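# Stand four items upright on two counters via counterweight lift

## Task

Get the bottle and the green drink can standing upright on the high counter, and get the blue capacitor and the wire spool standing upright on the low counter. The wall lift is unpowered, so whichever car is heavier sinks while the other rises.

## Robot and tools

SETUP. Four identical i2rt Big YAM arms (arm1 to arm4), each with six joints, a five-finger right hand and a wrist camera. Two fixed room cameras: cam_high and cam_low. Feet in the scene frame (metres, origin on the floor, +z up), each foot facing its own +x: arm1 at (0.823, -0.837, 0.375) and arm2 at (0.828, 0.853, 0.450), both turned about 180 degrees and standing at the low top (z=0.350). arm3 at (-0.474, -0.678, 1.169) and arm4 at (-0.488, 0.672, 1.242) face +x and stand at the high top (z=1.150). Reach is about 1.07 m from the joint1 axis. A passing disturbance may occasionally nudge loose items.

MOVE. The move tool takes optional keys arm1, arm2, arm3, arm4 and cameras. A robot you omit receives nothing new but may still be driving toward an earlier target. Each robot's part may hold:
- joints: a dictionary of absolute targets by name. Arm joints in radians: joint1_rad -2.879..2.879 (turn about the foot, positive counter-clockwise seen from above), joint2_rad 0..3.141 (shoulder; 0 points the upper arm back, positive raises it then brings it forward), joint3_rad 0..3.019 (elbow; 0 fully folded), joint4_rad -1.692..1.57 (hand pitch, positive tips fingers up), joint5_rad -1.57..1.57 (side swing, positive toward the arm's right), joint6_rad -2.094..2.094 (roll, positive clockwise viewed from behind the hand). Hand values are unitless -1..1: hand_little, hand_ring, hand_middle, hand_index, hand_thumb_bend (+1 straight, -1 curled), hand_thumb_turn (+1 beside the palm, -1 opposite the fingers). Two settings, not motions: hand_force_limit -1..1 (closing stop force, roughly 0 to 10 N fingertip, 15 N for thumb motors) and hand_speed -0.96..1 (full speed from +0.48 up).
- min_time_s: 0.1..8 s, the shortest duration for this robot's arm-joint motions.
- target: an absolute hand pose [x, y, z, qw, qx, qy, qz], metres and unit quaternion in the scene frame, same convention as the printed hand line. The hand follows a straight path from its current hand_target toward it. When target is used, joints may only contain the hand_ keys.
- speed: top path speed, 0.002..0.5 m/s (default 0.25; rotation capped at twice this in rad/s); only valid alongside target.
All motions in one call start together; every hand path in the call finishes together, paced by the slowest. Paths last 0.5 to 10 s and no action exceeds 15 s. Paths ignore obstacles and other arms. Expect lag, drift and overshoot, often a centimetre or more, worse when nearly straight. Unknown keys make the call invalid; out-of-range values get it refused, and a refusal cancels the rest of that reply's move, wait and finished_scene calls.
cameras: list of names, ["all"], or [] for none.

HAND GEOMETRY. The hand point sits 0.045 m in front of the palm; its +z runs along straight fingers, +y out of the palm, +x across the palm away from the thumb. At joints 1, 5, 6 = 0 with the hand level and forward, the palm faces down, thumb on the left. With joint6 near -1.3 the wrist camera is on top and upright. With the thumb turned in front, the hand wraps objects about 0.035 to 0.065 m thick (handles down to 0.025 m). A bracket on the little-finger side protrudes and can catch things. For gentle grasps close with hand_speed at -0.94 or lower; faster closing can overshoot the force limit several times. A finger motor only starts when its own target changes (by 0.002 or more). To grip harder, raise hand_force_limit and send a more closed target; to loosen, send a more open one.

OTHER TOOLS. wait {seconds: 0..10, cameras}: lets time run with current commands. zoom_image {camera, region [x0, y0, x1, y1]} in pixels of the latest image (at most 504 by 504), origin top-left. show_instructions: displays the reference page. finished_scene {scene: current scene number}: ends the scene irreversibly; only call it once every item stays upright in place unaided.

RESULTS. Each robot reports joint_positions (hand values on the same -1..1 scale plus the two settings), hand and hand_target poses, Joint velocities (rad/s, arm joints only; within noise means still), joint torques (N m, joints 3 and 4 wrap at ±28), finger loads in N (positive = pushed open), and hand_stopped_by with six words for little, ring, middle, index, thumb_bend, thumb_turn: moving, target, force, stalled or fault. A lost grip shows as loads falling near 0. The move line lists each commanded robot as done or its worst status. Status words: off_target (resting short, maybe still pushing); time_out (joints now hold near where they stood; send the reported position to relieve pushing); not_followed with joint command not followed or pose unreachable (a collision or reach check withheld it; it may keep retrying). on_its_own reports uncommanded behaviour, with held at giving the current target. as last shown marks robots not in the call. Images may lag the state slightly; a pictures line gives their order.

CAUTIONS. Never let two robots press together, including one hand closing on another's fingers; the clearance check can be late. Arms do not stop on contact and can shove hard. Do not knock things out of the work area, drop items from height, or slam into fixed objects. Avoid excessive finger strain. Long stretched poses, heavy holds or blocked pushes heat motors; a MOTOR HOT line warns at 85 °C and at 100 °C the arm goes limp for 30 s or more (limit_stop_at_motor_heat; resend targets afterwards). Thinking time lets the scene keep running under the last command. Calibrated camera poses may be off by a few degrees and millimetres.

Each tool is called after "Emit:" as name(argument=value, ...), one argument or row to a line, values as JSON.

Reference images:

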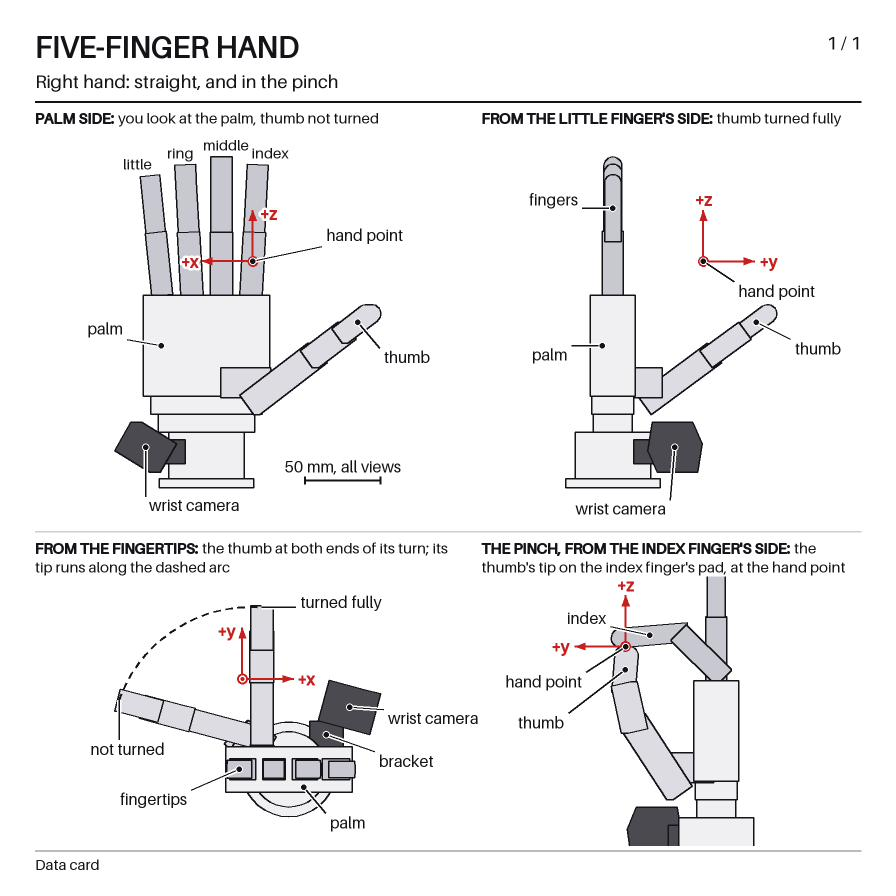

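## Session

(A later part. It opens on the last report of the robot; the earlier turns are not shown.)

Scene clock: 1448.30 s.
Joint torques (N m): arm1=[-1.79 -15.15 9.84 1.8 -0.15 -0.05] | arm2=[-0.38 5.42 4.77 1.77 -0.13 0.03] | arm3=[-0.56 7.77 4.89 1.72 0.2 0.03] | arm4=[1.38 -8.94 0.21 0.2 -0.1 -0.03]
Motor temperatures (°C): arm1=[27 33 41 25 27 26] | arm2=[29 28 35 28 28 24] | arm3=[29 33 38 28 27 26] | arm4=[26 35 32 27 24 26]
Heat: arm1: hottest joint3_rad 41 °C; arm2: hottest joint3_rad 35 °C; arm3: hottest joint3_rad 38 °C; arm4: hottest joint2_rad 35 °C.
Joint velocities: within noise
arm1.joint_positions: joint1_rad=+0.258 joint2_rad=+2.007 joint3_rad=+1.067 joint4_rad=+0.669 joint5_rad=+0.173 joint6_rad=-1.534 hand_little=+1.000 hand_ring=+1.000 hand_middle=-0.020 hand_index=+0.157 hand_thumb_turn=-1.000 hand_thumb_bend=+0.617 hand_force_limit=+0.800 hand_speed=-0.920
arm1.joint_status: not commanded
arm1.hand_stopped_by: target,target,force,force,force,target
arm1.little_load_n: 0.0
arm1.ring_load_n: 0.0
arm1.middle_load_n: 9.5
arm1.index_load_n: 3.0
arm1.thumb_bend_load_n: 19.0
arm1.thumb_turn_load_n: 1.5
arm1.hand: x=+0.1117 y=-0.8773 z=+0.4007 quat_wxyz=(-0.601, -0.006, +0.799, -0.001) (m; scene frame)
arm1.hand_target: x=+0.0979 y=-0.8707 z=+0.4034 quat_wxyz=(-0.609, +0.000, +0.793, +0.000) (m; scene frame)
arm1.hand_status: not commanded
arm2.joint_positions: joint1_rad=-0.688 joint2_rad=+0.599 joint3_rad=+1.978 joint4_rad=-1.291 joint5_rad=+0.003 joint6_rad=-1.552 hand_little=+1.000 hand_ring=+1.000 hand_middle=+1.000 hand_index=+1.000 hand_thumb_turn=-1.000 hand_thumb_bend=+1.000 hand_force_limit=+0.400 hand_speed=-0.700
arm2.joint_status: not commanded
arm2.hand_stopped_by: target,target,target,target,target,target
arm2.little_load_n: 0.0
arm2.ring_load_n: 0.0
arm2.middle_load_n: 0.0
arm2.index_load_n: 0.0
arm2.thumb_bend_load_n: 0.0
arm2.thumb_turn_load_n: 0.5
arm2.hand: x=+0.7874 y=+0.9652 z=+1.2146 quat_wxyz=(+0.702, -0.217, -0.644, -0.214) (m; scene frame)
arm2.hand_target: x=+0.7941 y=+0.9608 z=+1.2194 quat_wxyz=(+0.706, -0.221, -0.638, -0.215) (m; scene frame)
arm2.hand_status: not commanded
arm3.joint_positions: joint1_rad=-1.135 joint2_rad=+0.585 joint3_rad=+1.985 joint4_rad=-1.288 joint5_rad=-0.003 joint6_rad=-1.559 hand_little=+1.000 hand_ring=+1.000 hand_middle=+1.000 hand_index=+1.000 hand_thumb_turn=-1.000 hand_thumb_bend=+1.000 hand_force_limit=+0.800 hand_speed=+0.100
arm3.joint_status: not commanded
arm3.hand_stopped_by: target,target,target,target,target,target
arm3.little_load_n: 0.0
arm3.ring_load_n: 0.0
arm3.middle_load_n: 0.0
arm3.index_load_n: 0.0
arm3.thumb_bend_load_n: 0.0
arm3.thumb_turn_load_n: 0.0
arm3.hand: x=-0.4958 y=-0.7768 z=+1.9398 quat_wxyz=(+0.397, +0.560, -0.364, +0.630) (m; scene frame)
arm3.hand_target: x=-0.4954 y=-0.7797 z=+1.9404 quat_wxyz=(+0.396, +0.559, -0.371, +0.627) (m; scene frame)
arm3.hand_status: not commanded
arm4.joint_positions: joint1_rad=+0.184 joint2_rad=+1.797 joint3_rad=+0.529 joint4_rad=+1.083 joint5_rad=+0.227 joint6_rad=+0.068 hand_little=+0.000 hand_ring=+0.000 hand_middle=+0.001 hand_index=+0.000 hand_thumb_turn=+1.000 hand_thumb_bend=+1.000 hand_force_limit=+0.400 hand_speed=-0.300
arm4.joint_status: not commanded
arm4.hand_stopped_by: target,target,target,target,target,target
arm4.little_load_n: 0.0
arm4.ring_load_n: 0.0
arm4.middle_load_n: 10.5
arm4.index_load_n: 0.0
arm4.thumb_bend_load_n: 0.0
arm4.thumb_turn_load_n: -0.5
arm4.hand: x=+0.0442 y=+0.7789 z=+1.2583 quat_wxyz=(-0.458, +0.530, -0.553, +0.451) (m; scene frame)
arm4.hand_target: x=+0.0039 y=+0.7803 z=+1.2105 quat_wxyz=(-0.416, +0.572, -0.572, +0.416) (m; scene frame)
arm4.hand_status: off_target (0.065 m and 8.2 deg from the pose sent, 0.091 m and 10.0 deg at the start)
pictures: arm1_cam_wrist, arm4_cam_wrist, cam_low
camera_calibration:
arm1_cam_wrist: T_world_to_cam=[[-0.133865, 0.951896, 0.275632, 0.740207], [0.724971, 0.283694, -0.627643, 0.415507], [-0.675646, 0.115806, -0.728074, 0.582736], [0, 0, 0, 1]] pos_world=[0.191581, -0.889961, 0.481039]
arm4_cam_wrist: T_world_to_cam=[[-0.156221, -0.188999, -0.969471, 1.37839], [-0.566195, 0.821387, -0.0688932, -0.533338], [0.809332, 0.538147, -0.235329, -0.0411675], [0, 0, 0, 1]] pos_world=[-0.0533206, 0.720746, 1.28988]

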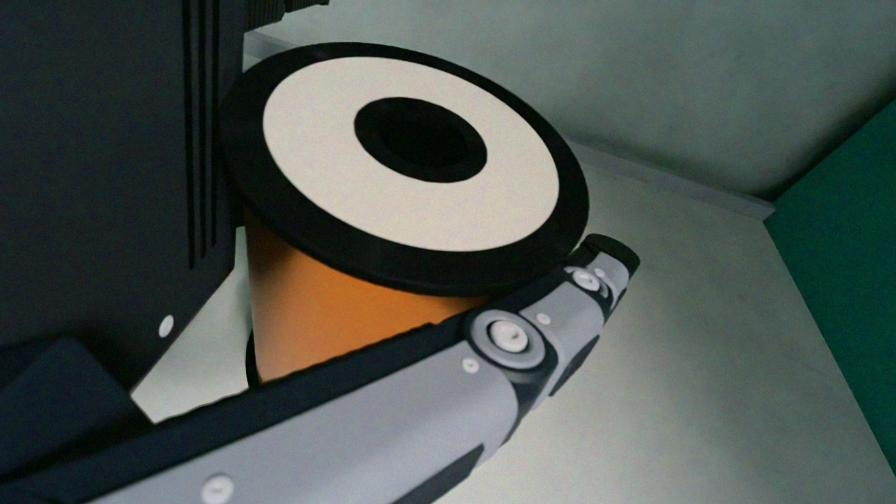

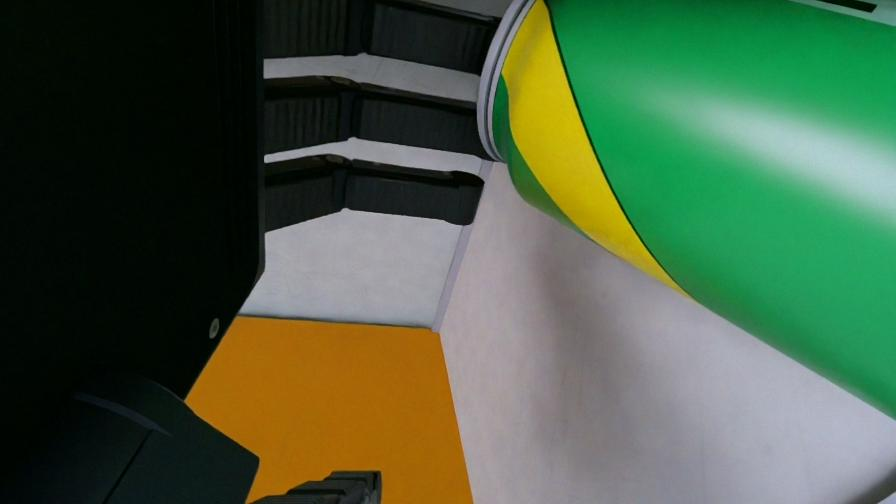

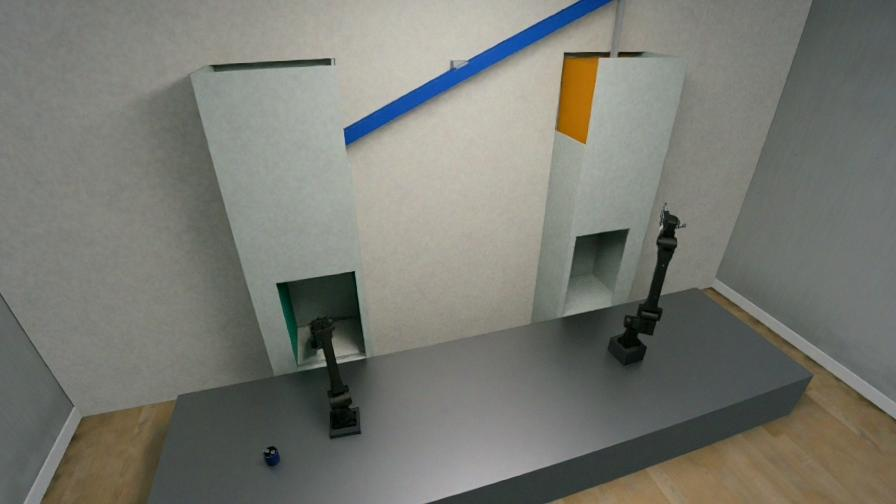

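Emit:
move(
  arm4={"target": [0.025, 0.775, 1.268, 0.45452, -0.54168, 0.54168, -0.45452], "speed": 0.05},
  cameras=["arm4_cam_wrist","cam_high"],
)

Emit:
zoom_image(
  camera="cam_high",
  region=[200, 170, 310, 260],
)

Scene clock: 1535.67 s.
Joint torques (N m): arm1=[-1.73 -15.21 9.84 1.81 -0.14 -0.05] | arm2=[-0.26 5.25 4.82 1.77 -0.13 0.03] | arm3=[-0.79 8.06 4.98 1.72 0.21 0.02] | arm4=[0.03 -11.22 3.44 1.69 -0.11 -0.16]
Motor temperatures (°C): arm1=[27 34 41 25 27 26] | arm2=[29 28 35 28 28 24] | arm3=[29 33 38 28 27 26] | arm4=[26 34 31 27 24 26]
Heat: arm1: hottest joint3_rad 41 °C; arm2: hottest joint3_rad 35 °C; arm3: hottest joint3_rad 38 °C; arm4: hottest joint2_rad 34 °C.
move: arm4 off_target
Joint velocities: within noise
arm1, arm2, arm3: as last shown
arm1.middle_load_n: 10.0
arm1.index_load_n: 4.0
arm1.thumb_turn_load_n: 2.5
arm1.hand_target: x=+0.0979 y=-0.8708 z=+0.4034 quat_wxyz=(-0.609, +0.000, +0.793, +0.000) (m; scene frame)
arm2.thumb_turn_load_n: 0.0
arm4.joint_positions: joint1_rad=+0.184 joint2_rad=+1.734 joint3_rad=+0.498 joint4_rad=+1.078 joint5_rad=+0.216 joint6_rad=+0.052 hand_little=+0.000 hand_ring=+0.000 hand_middle=+0.000 hand_index=+0.000 hand_thumb_turn=+1.000 hand_thumb_bend=+1.000 hand_force_limit=+0.400 hand_speed=-0.300
arm4.joint_status: not commanded
arm4.hand_stopped_by: target,target,target,target,target,target
arm4.little_load_n: 0.0
arm4.ring_load_n: 0.0
arm4.middle_load_n: 3.0
arm4.index_load_n: 0.0
arm4.thumb_bend_load_n: 0.0
arm4.thumb_turn_load_n: -0.5
arm4.hand: x=+0.0357 y=+0.7784 z=+1.2772 quat_wxyz=(-0.466, +0.530, -0.541, +0.457) (m; scene frame)
arm4.hand_target: x=+0.0251 y=+0.7750 z=+1.2680 quat_wxyz=(-0.455, +0.542, -0.542, +0.454) (m; scene frame)
arm4.hand_status: off_target (0.015 m and 1.9 deg from the pose sent, 0.022 m and 1.9 deg at the start)
pictures: arm4_cam_wrist, cam_high
camera_calibration:
arm4_cam_wrist: T_world_to_cam=[[-0.128281, -0.198801, -0.971608, 1.40474], [-0.575485, 0.812809, -0.0903276, -0.502043], [0.807689, 0.547558, -0.218675, -0.0581073], [0, 0, 0, 1]] pos_world=[-0.0617844, 0.719145, 1.3068]

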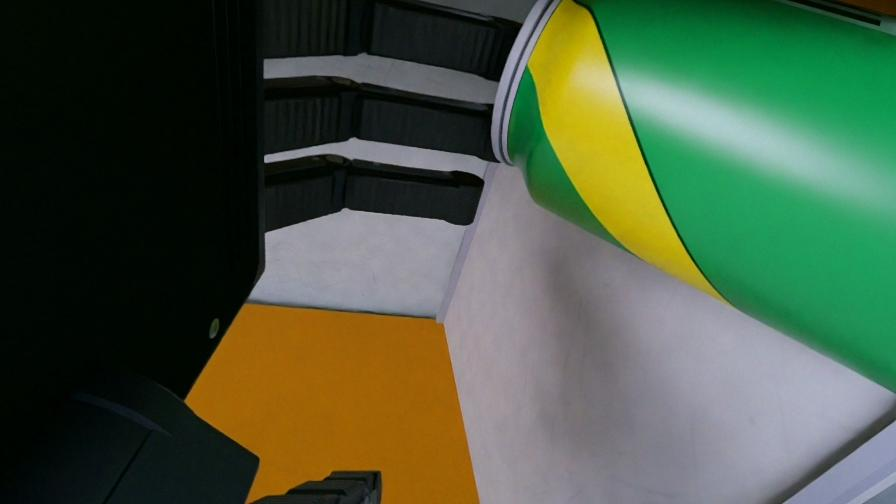

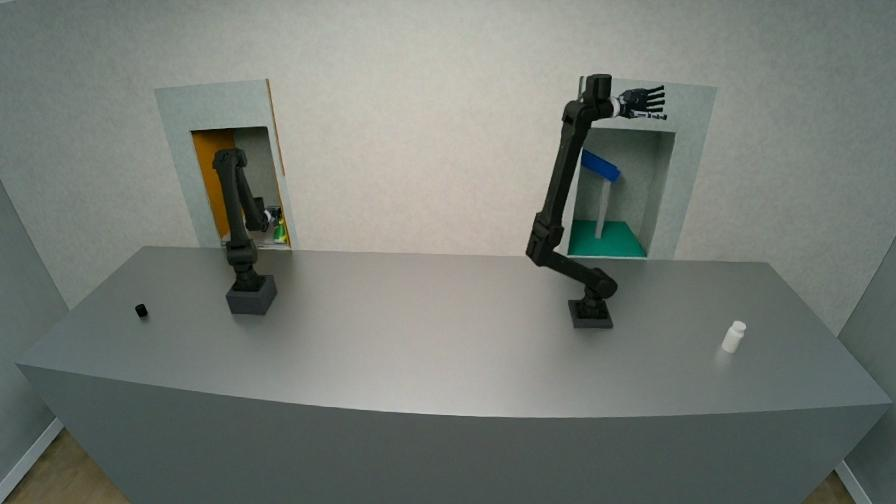

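Scaled by 4.582 from the camera's 896x504 image, which has a finer 1280x720 frame.

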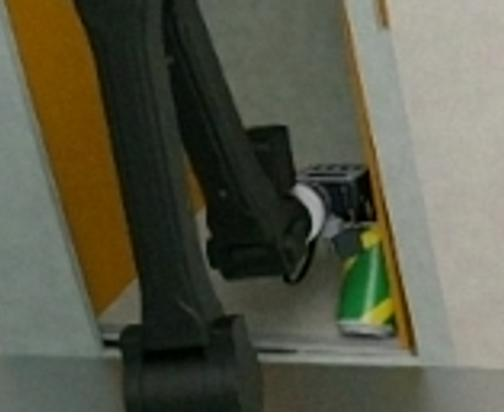

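Emit:
move(
  arm4={"target": [0.000, 0.774, 1.281, 0.45452, -0.54168, 0.54168, -0.45452], "speed": 0.05},
  cameras=["arm4_cam_wrist","cam_high"],
)

Emit:
zoom_image(
  camera="cam_high",
  region=[200, 170, 310, 260],
)

Scene clock: 1541.87 s.
Joint torques (N m): arm1=[-1.79 -15.15 9.84 1.8 -0.14 -0.05] | arm2=[-0.44 5.42 4.79 1.77 -0.14 0.03] | arm3=[-0.62 7.94 5.01 1.8 0.18 0.03] | arm4=[0.73 -9.93 3.88 1.28 0.02 -0.16]
Motor temperatures (°C): arm1=[27 34 41 25 27 26] | arm2=[29 28 35 28 28 24] | arm3=[29 33 38 28 27 26] | arm4=[26 34 31 27 24 26]
Heat: arm1: hottest joint3_rad 41 °C; arm2: hottest joint3_rad 35 °C; arm3: hottest joint3_rad 38 °C; arm4: hottest joint2_rad 34 °C.
move: arm4 off_target
Joint velocities: within noise
arm1, arm2, arm3: as last shown
arm1.little_load_n: -0.5
arm1.thumb_bend_load_n: 18.5
arm4.joint_positions: joint1_rad=+0.184 joint2_rad=+1.644 joint3_rad=+0.429 joint4_rad=+1.067 joint5_rad=+0.225 joint6_rad=+0.051 hand_little=+0.000 hand_ring=+0.000 hand_middle=+0.000 hand_index=+0.000 hand_thumb_turn=+1.000 hand_thumb_bend=+1.000 hand_force_limit=+0.400 hand_speed=-0.300
arm4.joint_status: not commanded
arm4.hand_stopped_by: target,target,target,target,target,target
arm4.little_load_n: 0.0
arm4.ring_load_n: 0.0
arm4.middle_load_n: 2.5
arm4.index_load_n: 0.0
arm4.thumb_bend_load_n: 0.0
arm4.thumb_turn_load_n: 0.0
arm4.hand: x=+0.0120 y=+0.7712 z=+1.2925 quat_wxyz=(-0.467, +0.525, -0.542, +0.462) (m; scene frame)
arm4.hand_target: x=+0.0002 y=+0.7738 z=+1.2812 quat_wxyz=(-0.455, +0.542, -0.541, +0.455) (m; scene frame)
arm4.hand_status: off_target (0.017 m and 2.5 deg from the pose sent, 0.036 m and 1.9 deg at the start)
pictures: arm4_cam_wrist, cam_high
camera_calibration:
arm4_cam_wrist: T_world_to_cam=[[-0.120413, -0.197625, -0.972854, 1.41572], [-0.567236, 0.817947, -0.0959488, -0.505259], [0.814705, 0.540284, -0.210591, -0.0366209], [0, 0, 0, 1]] pos_world=[-0.0862943, 0.712843, 1.3211]

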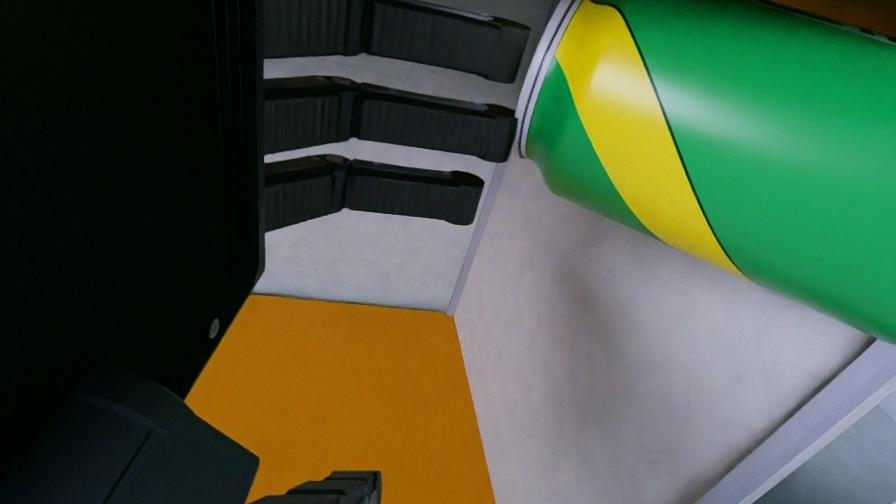

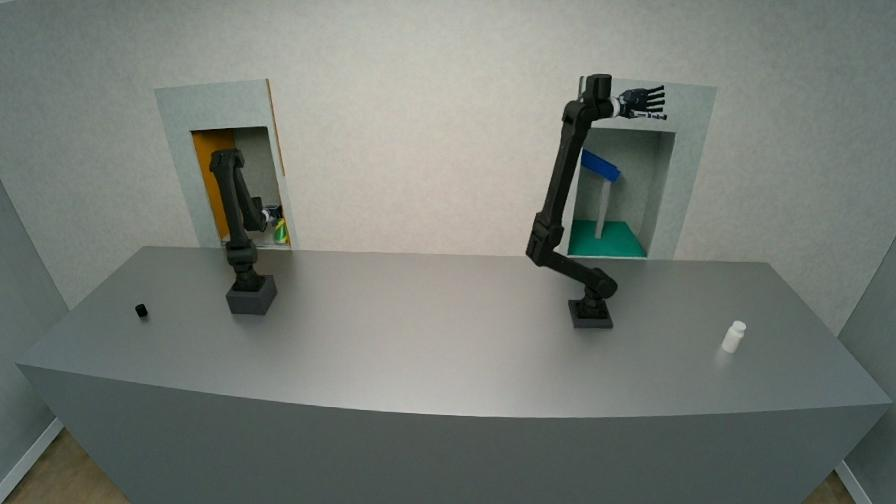

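Scaled by 4.582 from the camera's 896x504 image, which has a finer 1280x720 frame.

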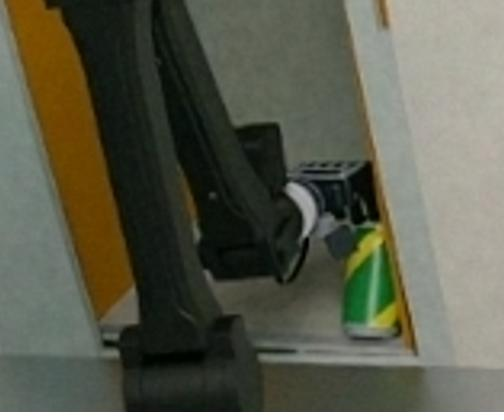

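Emit:
move(
  arm4={"target": [-0.012, 0.764, 1.270, 0.45452, -0.54168, 0.54168, -0.45452], "speed": 0.04},
  cameras=["arm4_cam_wrist","cam_high"],
)

Emit:
zoom_image(
  camera="cam_high",
  region=[200, 170, 310, 260],
)

Scene clock: 1587.73 s.
Joint torques (N m): arm1=[-1.73 -15.21 9.83 1.8 -0.14 -0.05] | arm2=[-0.26 5.19 4.82 1.81 -0.13 0.03] | arm3=[-0.26 7.94 4.94 1.73 0.19 0.04] | arm4=[-0.62 -7.18 3.08 1.87 -0.11 -0.22]
Motor temperatures (°C): arm1=[27 34 41 25 27 26] | arm2=[29 28 35 28 28 24] | arm3=[29 33 37 28 27 26] | arm4=[26 35 32 27 24 27]
Heat: arm1: hottest joint3_rad 41 °C; arm2: hottest joint3_rad 35 °C; arm3: hottest joint3_rad 37 °C; arm4: hottest joint2_rad 35 °C.
move: arm4 off_target
Joint velocities: within noise
arm1, arm2, arm3: as last shown
arm1.little_load_n: 0.0
arm1.middle_load_n: 9.5
arm1.index_load_n: 3.5
arm2.little_load_n: 0.5
arm2.middle_load_n: 0.5
arm4.joint_positions: joint1_rad=+0.184 joint2_rad=+1.644 joint3_rad=+0.397 joint4_rad=+1.118 joint5_rad=+0.206 joint6_rad=+0.051 hand_little=+0.000 hand_ring=+0.000 hand_middle=+0.000 hand_index=+0.000 hand_thumb_turn=+1.000 hand_thumb_bend=+1.000 hand_force_limit=+0.400 hand_speed=-0.300
arm4.joint_status: not commanded
arm4.hand_stopped_by: target,target,target,target,target,target
arm4.little_load_n: 0.0
arm4.ring_load_n: 0.0
arm4.middle_load_n: 3.5
arm4.index_load_n: 0.0
arm4.thumb_bend_load_n: 0.0
arm4.thumb_turn_load_n: -0.5
arm4.hand: x=+0.0020 y=+0.7728 z=+1.2938 quat_wxyz=(-0.478, +0.524, -0.534, +0.460) (m; scene frame)
arm4.hand_target: x=-0.0123 y=+0.7642 z=+1.2710 quat_wxyz=(-0.455, +0.542, -0.542, +0.454) (m; scene frame)
arm4.hand_status: off_target (0.029 m and 3.5 deg from the pose sent, 0.034 m and 2.4 deg at the start)
pictures: arm4_cam_wrist, cam_high
camera_calibration:
arm4_cam_wrist: T_world_to_cam=[[-0.098058, -0.193077, -0.976271, 1.41692], [-0.580342, 0.808021, -0.101512, -0.497159], [0.808448, 0.556617, -0.191284, -0.0665821], [0, 0, 0, 1]] pos_world=[-0.0957541, 0.712351, 1.32009]

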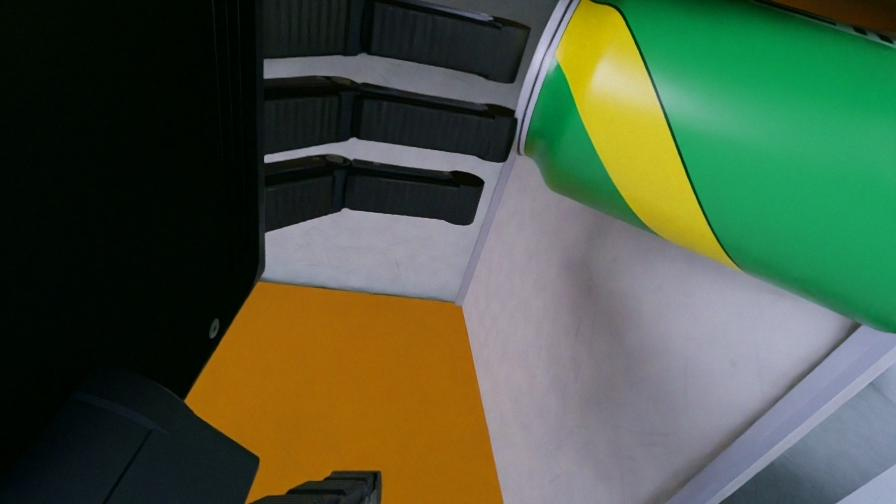

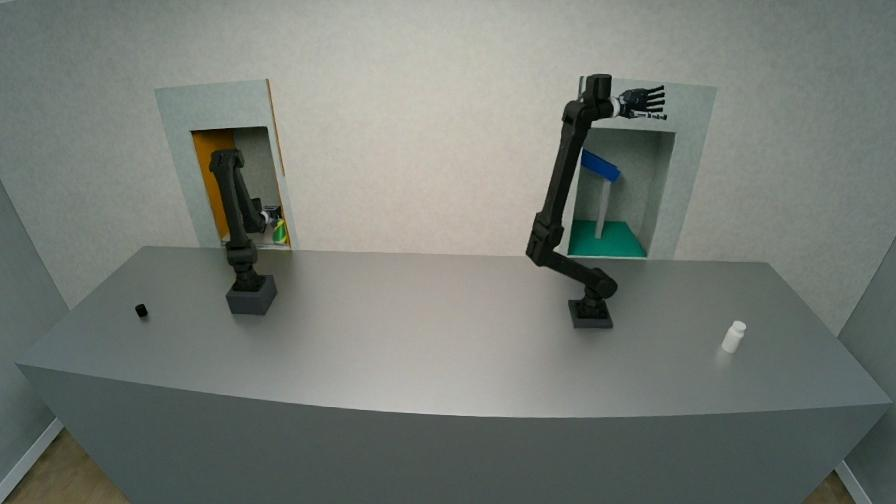

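Scaled by 4.582 from the camera's 896x504 image, which has a finer 1280x720 frame.

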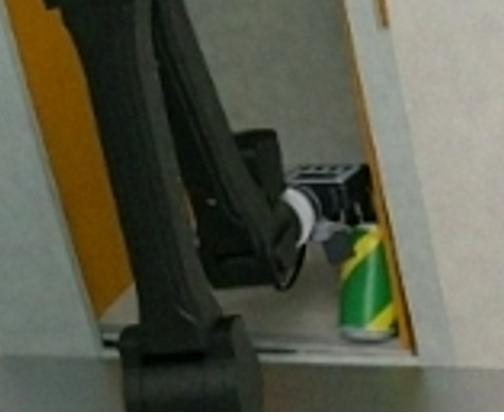

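Emit:
move(
  arm4={"target": [-0.032, 0.766, 1.276, 0.45452, -0.54168, 0.54168, -0.45452], "speed": 0.04},
  cameras=["arm4_cam_wrist","cam_high"],
)

Emit:
zoom_image(
  camera="cam_high",
  region=[200, 170, 310, 260],
)

Scene clock: 1598.23 s.
Joint torques (N m): arm1=[-1.73 -15.21 9.84 1.81 -0.14 -0.05] | arm2=[-0.38 5.36 4.79 1.77 -0.14 0.02] | arm3=[-0.67 7.88 4.97 1.73 0.2 0.03] | arm4=[0.97 -8.47 2.67 1.46 0.05 -0.18]
Motor temperatures (°C): arm1=[27 34 41 25 27 26] | arm2=[29 28 35 28 28 24] | arm3=[29 33 37 28 27 26] | arm4=[26 34 32 27 24 27]
Heat: arm1: hottest joint3_rad 41 °C; arm2: hottest joint3_rad 35 °C; arm3: hottest joint3_rad 37 °C; arm4: hottest joint2_rad 34 °C.
move: arm4 off_target
Joint velocities: within noise
arm1, arm2, arm3: as last shown
arm1.thumb_bend_load_n: 19.0
arm1.thumb_turn_load_n: 2.0
arm2.little_load_n: 0.0
arm2.middle_load_n: 0.0
arm2.thumb_turn_load_n: 0.5
arm3.thumb_turn_load_n: 0.5
arm4.joint_positions: joint1_rad=+0.184 joint2_rad=+1.599 joint3_rad=+0.349 joint4_rad=+1.123 joint5_rad=+0.221 joint6_rad=+0.051 hand_little=+0.000 hand_ring=+0.000 hand_middle=+0.000 hand_index=+0.000 hand_thumb_turn=+1.000 hand_thumb_bend=+1.000 hand_force_limit=+0.400 hand_speed=-0.300
arm4.joint_status: not commanded
arm4.hand_stopped_by: target,target,target,target,target,target
arm4.little_load_n: 0.0
arm4.ring_load_n: 0.0
arm4.middle_load_n: 3.0
arm4.index_load_n: 0.5
arm4.thumb_bend_load_n: 0.0
arm4.thumb_turn_load_n: 0.0
arm4.hand: x=-0.0151 y=+0.7660 z=+1.2973 quat_wxyz=(-0.474, +0.521, -0.537, +0.465) (m; scene frame)
arm4.hand_target: x=-0.0320 y=+0.7657 z=+1.2767 quat_wxyz=(-0.455, +0.542, -0.541, +0.455) (m; scene frame)
arm4.hand_status: off_target (0.027 m and 3.6 deg from the pose sent, 0.039 m and 3.5 deg at the start)
pictures: arm4_cam_wrist, cam_high
camera_calibration:
arm4_cam_wrist: T_world_to_cam=[[-0.0998699, -0.193151, -0.976073, 1.41715], [-0.568252, 0.816332, -0.103398, -0.505063], [0.816771, 0.544329, -0.191286, -0.0388048], [0, 0, 0, 1]] pos_world=[-0.113778, 0.707147, 1.3236]

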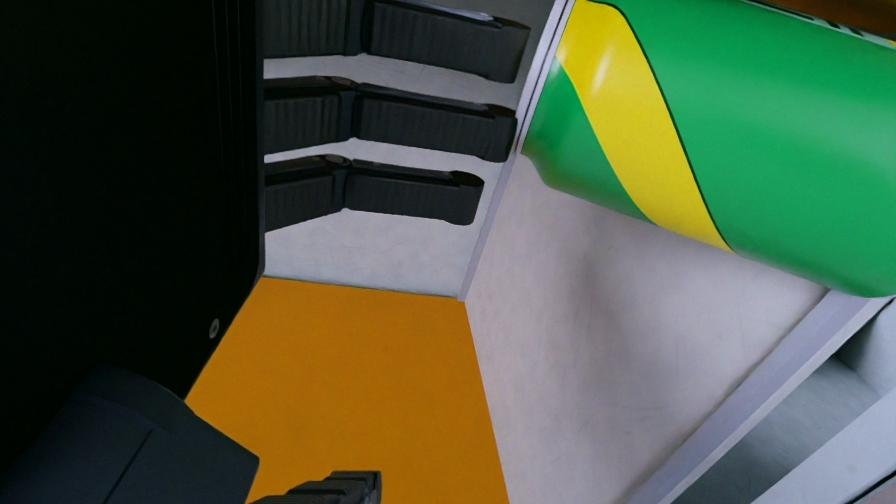

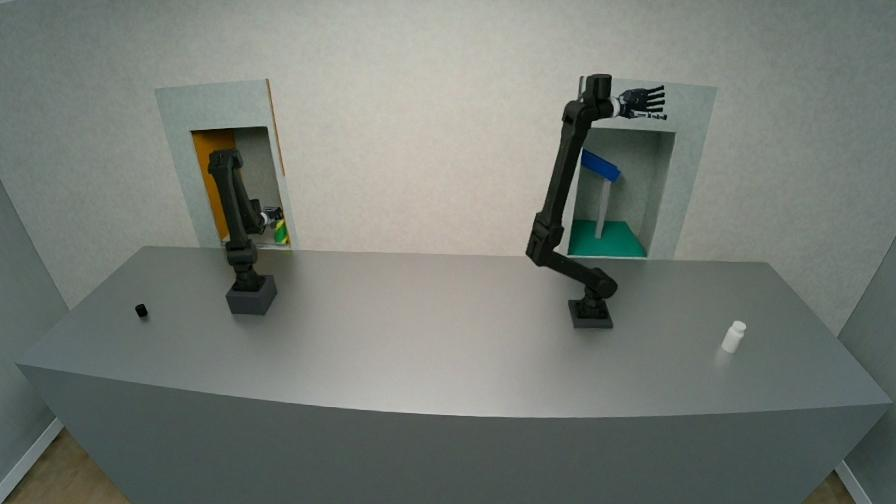

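Scaled by 4.582 from the camera's 896x504 image, which has a finer 1280x720 frame.

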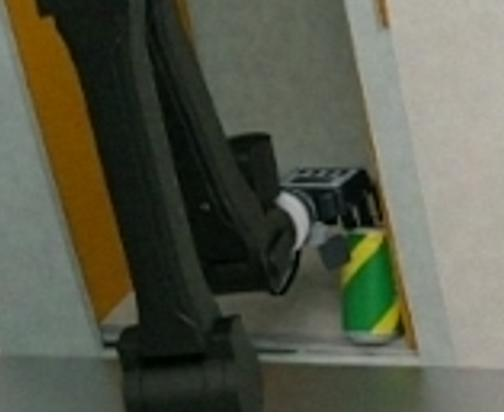

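Emit:
move(
  arm4={"target": [-0.052, 0.766, 1.280, 0.45452, -0.54168, 0.54168, -0.45452], "speed": 0.03},
  cameras=["arm4_cam_wrist","cam_high"],
)

Emit:
zoom_image(
  camera="cam_high",
  region=[200, 170, 310, 260],
)

Scene clock: 1621.23 s.
Joint torques (N m): arm1=[-1.67 -15.21 9.84 1.8 -0.14 -0.05] | arm2=[-0.26 5.19 4.78 1.83 -0.13 0.03] | arm3=[-0.62 8.12 5.04 1.76 0.17 0.04] | arm4=[0.91 -6.77 3 1.37 0.11 -0.15]
Motor temperatures (°C): arm1=[27 34 41 25 27 26] | arm2=[29 28 35 28 28 24] | arm3=[29 33 37 28 27 26] | arm4=[26 34 31 27 24 27]
Heat: arm1: hottest joint3_rad 41 °C; arm2: hottest joint3_rad 35 °C; arm3: hottest joint3_rad 37 °C; arm4: hottest joint2_rad 34 °C.
move: arm4 off_target
Joint velocities: within noise
arm1, arm2, arm3: as last shown
arm1.thumb_bend_load_n: 18.5
arm1.thumb_turn_load_n: 1.5
arm2.thumb_turn_load_n: 0.0
arm3.thumb_turn_load_n: 0.0
arm4.joint_positions: joint1_rad=+0.199 joint2_rad=+1.547 joint3_rad=+0.293 joint4_rad=+1.123 joint5_rad=+0.237 joint6_rad=+0.051 hand_little=+0.000 hand_ring=+0.000 hand_middle=+0.000 hand_index=+0.000 hand_thumb_turn=+1.000 hand_thumb_bend=+1.000 hand_force_limit=+0.400 hand_speed=-0.300
arm4.joint_status: not commanded
arm4.hand_stopped_by: target,target,target,target,target,target
arm4.little_load_n: 0.0
arm4.ring_load_n: 0.0
arm4.middle_load_n: 1.5
arm4.index_load_n: 0.0
arm4.thumb_bend_load_n: 0.0
arm4.thumb_turn_load_n: -0.5
arm4.hand: x=-0.0369 y=+0.7649 z=+1.2992 quat_wxyz=(-0.472, +0.522, -0.537, +0.465) (m; scene frame)
arm4.hand_target: x=-0.0521 y=+0.7656 z=+1.2805 quat_wxyz=(-0.455, +0.542, -0.542, +0.455) (m; scene frame)
arm4.hand_status: off_target (0.024 m and 3.3 deg from the pose sent, 0.041 m and 3.5 deg at the start)
pictures: arm4_cam_wrist, cam_high
camera_calibration:
arm4_cam_wrist: T_world_to_cam=[[-0.103592, -0.195846, -0.975148, 1.41731], [-0.567811, 0.816603, -0.103684, -0.516083], [0.816615, 0.542959, -0.195797, -0.0131448], [0, 0, 0, 1]] pos_world=[-0.135481, 0.706145, 1.326]

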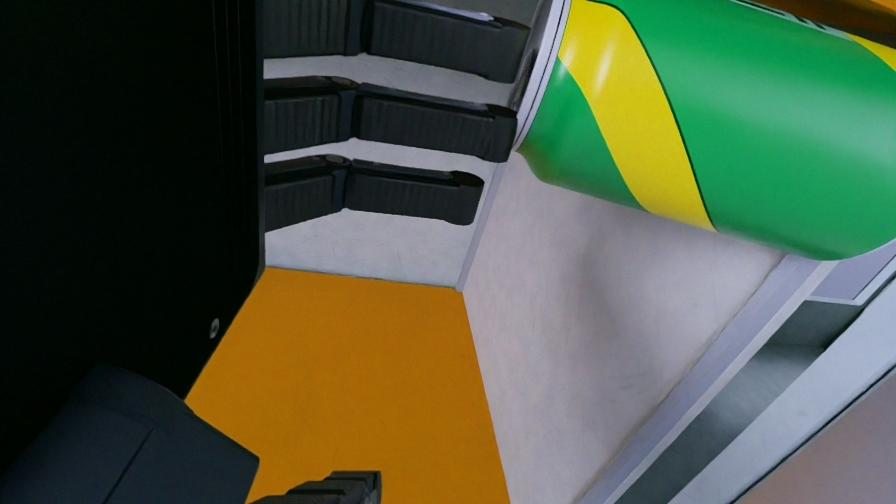

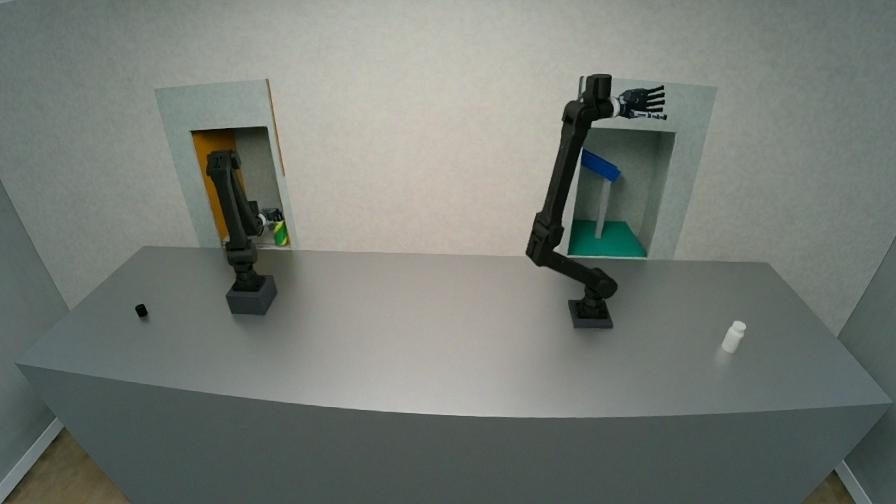

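Scaled by 4.582 from the camera's 896x504 image, which has a finer 1280x720 frame.

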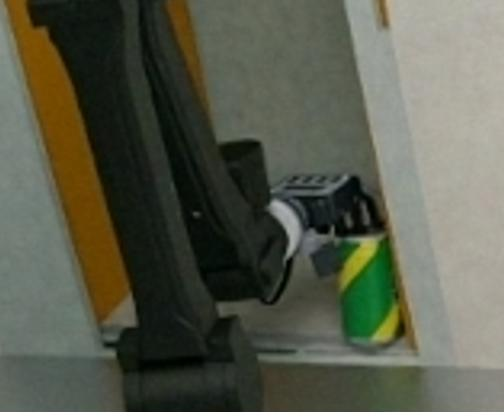

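Emit:
move(
  arm4={"target": [-0.072, 0.766, 1.282, 0.45452, -0.54168, 0.54168, -0.45452], "speed": 0.03},
  cameras=["arm4_cam_wrist","cam_high"],
)

Emit:
zoom_image(
  camera="cam_high",
  region=[200, 170, 310, 260],
)

Scene clock: 1630.27 s.
Joint torques (N m): arm1=[-1.79 -15.21 9.84 1.81 -0.14 -0.05] | arm2=[-0.32 5.42 4.83 1.78 -0.13 0.02] | arm3=[-0.79 7.88 4.93 1.77 0.2 0.03] | arm4=[0.97 -6.24 3.37 1.58 0.13 -0.14]
Motor temperatures (°C): arm1=[27 34 42 25 27 26] | arm2=[29 28 35 28 28 24] | arm3=[29 33 37 28 27 26] | arm4=[26 33 31 27 24 27]
Heat: arm1: hottest joint3_rad 42 °C; arm2: hottest joint3_rad 35 °C; arm3: hottest joint3_rad 37 °C; arm4: hottest joint2_rad 33 °C.
move: arm4 off_target
Joint velocities: within noise
arm1, arm2, arm3: as last shown
arm1.index_load_n: 3.0
arm4.joint_positions: joint1_rad=+0.219 joint2_rad=+1.503 joint3_rad=+0.237 joint4_rad=+1.123 joint5_rad=+0.256 joint6_rad=+0.051 hand_little=+0.000 hand_ring=+0.000 hand_middle=+0.000 hand_index=+0.000 hand_thumb_turn=+1.000 hand_thumb_bend=+1.000 hand_force_limit=+0.400 hand_speed=-0.300
arm4.joint_status: not commanded
arm4.hand_stopped_by: target,target,target,target,target,target
arm4.little_load_n: 0.0
arm4.ring_load_n: 0.0
arm4.middle_load_n: 0.0
arm4.index_load_n: 0.0
arm4.thumb_bend_load_n: 0.0
arm4.thumb_turn_load_n: -0.5
arm4.hand: x=-0.0596 y=+0.7649 z=+1.2972 quat_wxyz=(-0.469, +0.526, -0.538, +0.463) (m; scene frame)
arm4.hand_target: x=-0.0720 y=+0.7657 z=+1.2824 quat_wxyz=(-0.455, +0.542, -0.542, +0.455) (m; scene frame)
arm4.hand_status: off_target (0.020 m and 2.7 deg from the pose sent, 0.039 m and 3.3 deg at the start)
pictures: arm4_cam_wrist, cam_high
camera_calibration:
arm4_cam_wrist: T_world_to_cam=[[-0.113169, -0.201139, -0.973004, 1.41371], [-0.56994, 0.8153, -0.102249, -0.530133], [0.813856, 0.542982, -0.206904, 0.0192021], [0, 0, 0, 1]] pos_world=[-0.157784, 0.706143, 1.32531]

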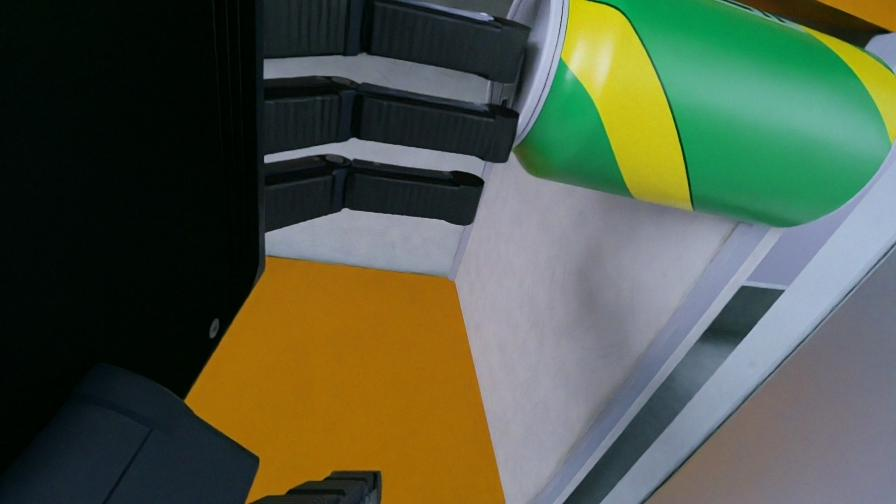

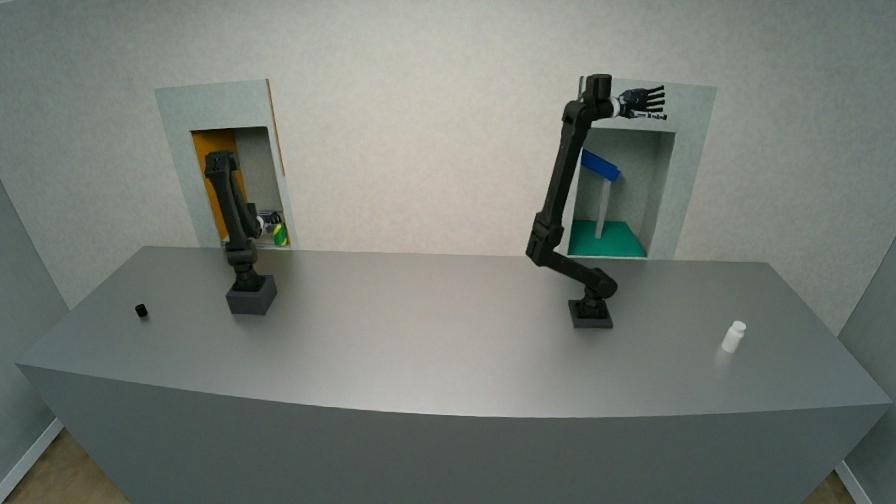

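Scaled by 4.582 from the camera's 896x504 image, which has a finer 1280x720 frame.

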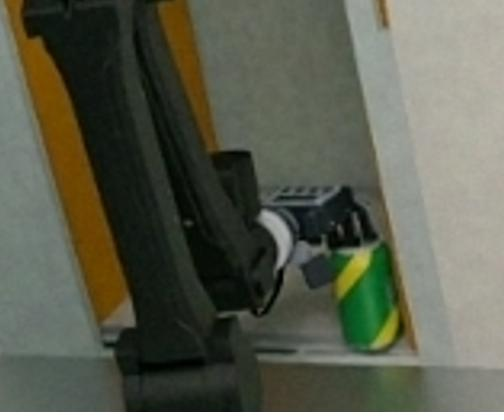

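Emit:
move(
  arm4={"target": [-0.092, 0.766, 1.284, 0.45452, -0.54168, 0.54168, -0.45452], "speed": 0.03},
  cameras=["arm4_cam_wrist","cam_high"],
)

Emit:
zoom_image(
  camera="cam_high",
  region=[200, 170, 310, 260],
)

Scene clock: 1637.10 s.
Joint torques (N m): arm1=[-1.73 -15.21 9.84 1.8 -0.15 -0.06] | arm2=[-0.15 5.36 4.82 1.8 -0.13 0.03] | arm3=[-1.03 7.94 5.03 1.66 0.2 0.03] | arm4=[1.14 -6.12 3.89 1.5 0.12 -0.07]
Motor temperatures (°C): arm1=[27 34 42 25 27 26] | arm2=[29 28 35 28 28 24] | arm3=[29 33 37 28 27 26] | arm4=[26 33 31 27 24 26]
Heat: arm1: hottest joint3_rad 42 °C; arm2: hottest joint3_rad 35 °C; arm3: hottest joint3_rad 37 °C; arm4: hottest joint2_rad 33 °C.
move: arm4 off_target
Joint velocities: within noise
arm1, arm2, arm3: as last shown
arm1.middle_load_n: 10.0
arm1.index_load_n: 4.0
arm1.thumb_turn_load_n: 2.0
arm3.thumb_turn_load_n: 0.5
arm4.joint_positions: joint1_rad=+0.242 joint2_rad=+1.462 joint3_rad=+0.179 joint4_rad=+1.123 joint5_rad=+0.280 joint6_rad=+0.051 hand_little=+0.000 hand_ring=+0.000 hand_middle=+0.000 hand_index=+0.000 hand_thumb_turn=+1.000 hand_thumb_bend=+1.000 hand_force_limit=+0.400 hand_speed=-0.300
arm4.joint_status: not commanded
arm4.hand_stopped_by: target,target,target,target,target,target
arm4.little_load_n: 0.0
arm4.ring_load_n: 0.0
arm4.middle_load_n: -1.0
arm4.index_load_n: 0.0
arm4.thumb_bend_load_n: 0.0
arm4.thumb_turn_load_n: 0.0
arm4.hand: x=-0.0836 y=+0.7636 z=+1.2923 quat_wxyz=(-0.462, +0.531, -0.540, +0.461) (m; scene frame)
arm4.hand_target: x=-0.0920 y=+0.7657 z=+1.2841 quat_wxyz=(-0.455, +0.542, -0.542, +0.455) (m; scene frame)
arm4.hand_status: off_target (0.012 m and 1.7 deg from the pose sent, 0.035 m and 2.6 deg at the start)
pictures: arm4_cam_wrist, cam_high
camera_calibration:
arm4_cam_wrist: T_world_to_cam=[[-0.128149, -0.208592, -0.969571, 1.40603], [-0.570749, 0.815024, -0.0999065, -0.546255], [0.811063, 0.540578, -0.223498, 0.0615233], [0, 0, 0, 1]] pos_world=[-0.181493, 0.705239, 1.32242]

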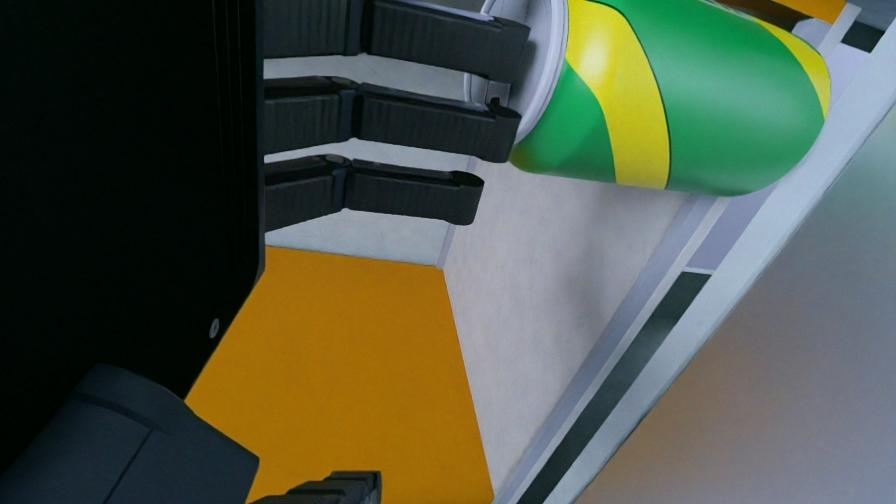

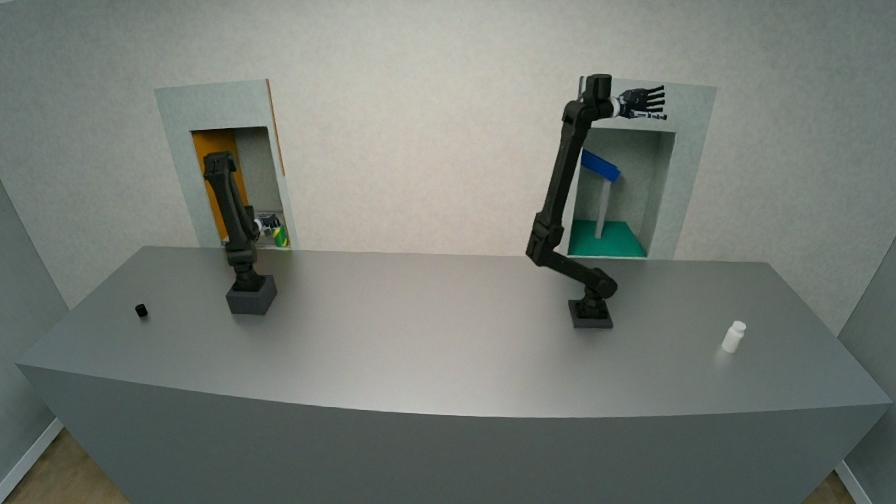

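Scaled by 4.582 from the camera's 896x504 image, which has a finer 1280x720 frame.

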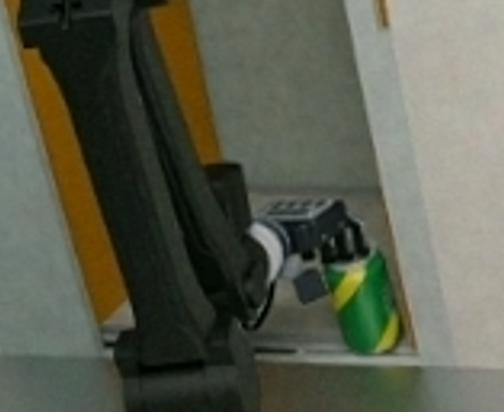

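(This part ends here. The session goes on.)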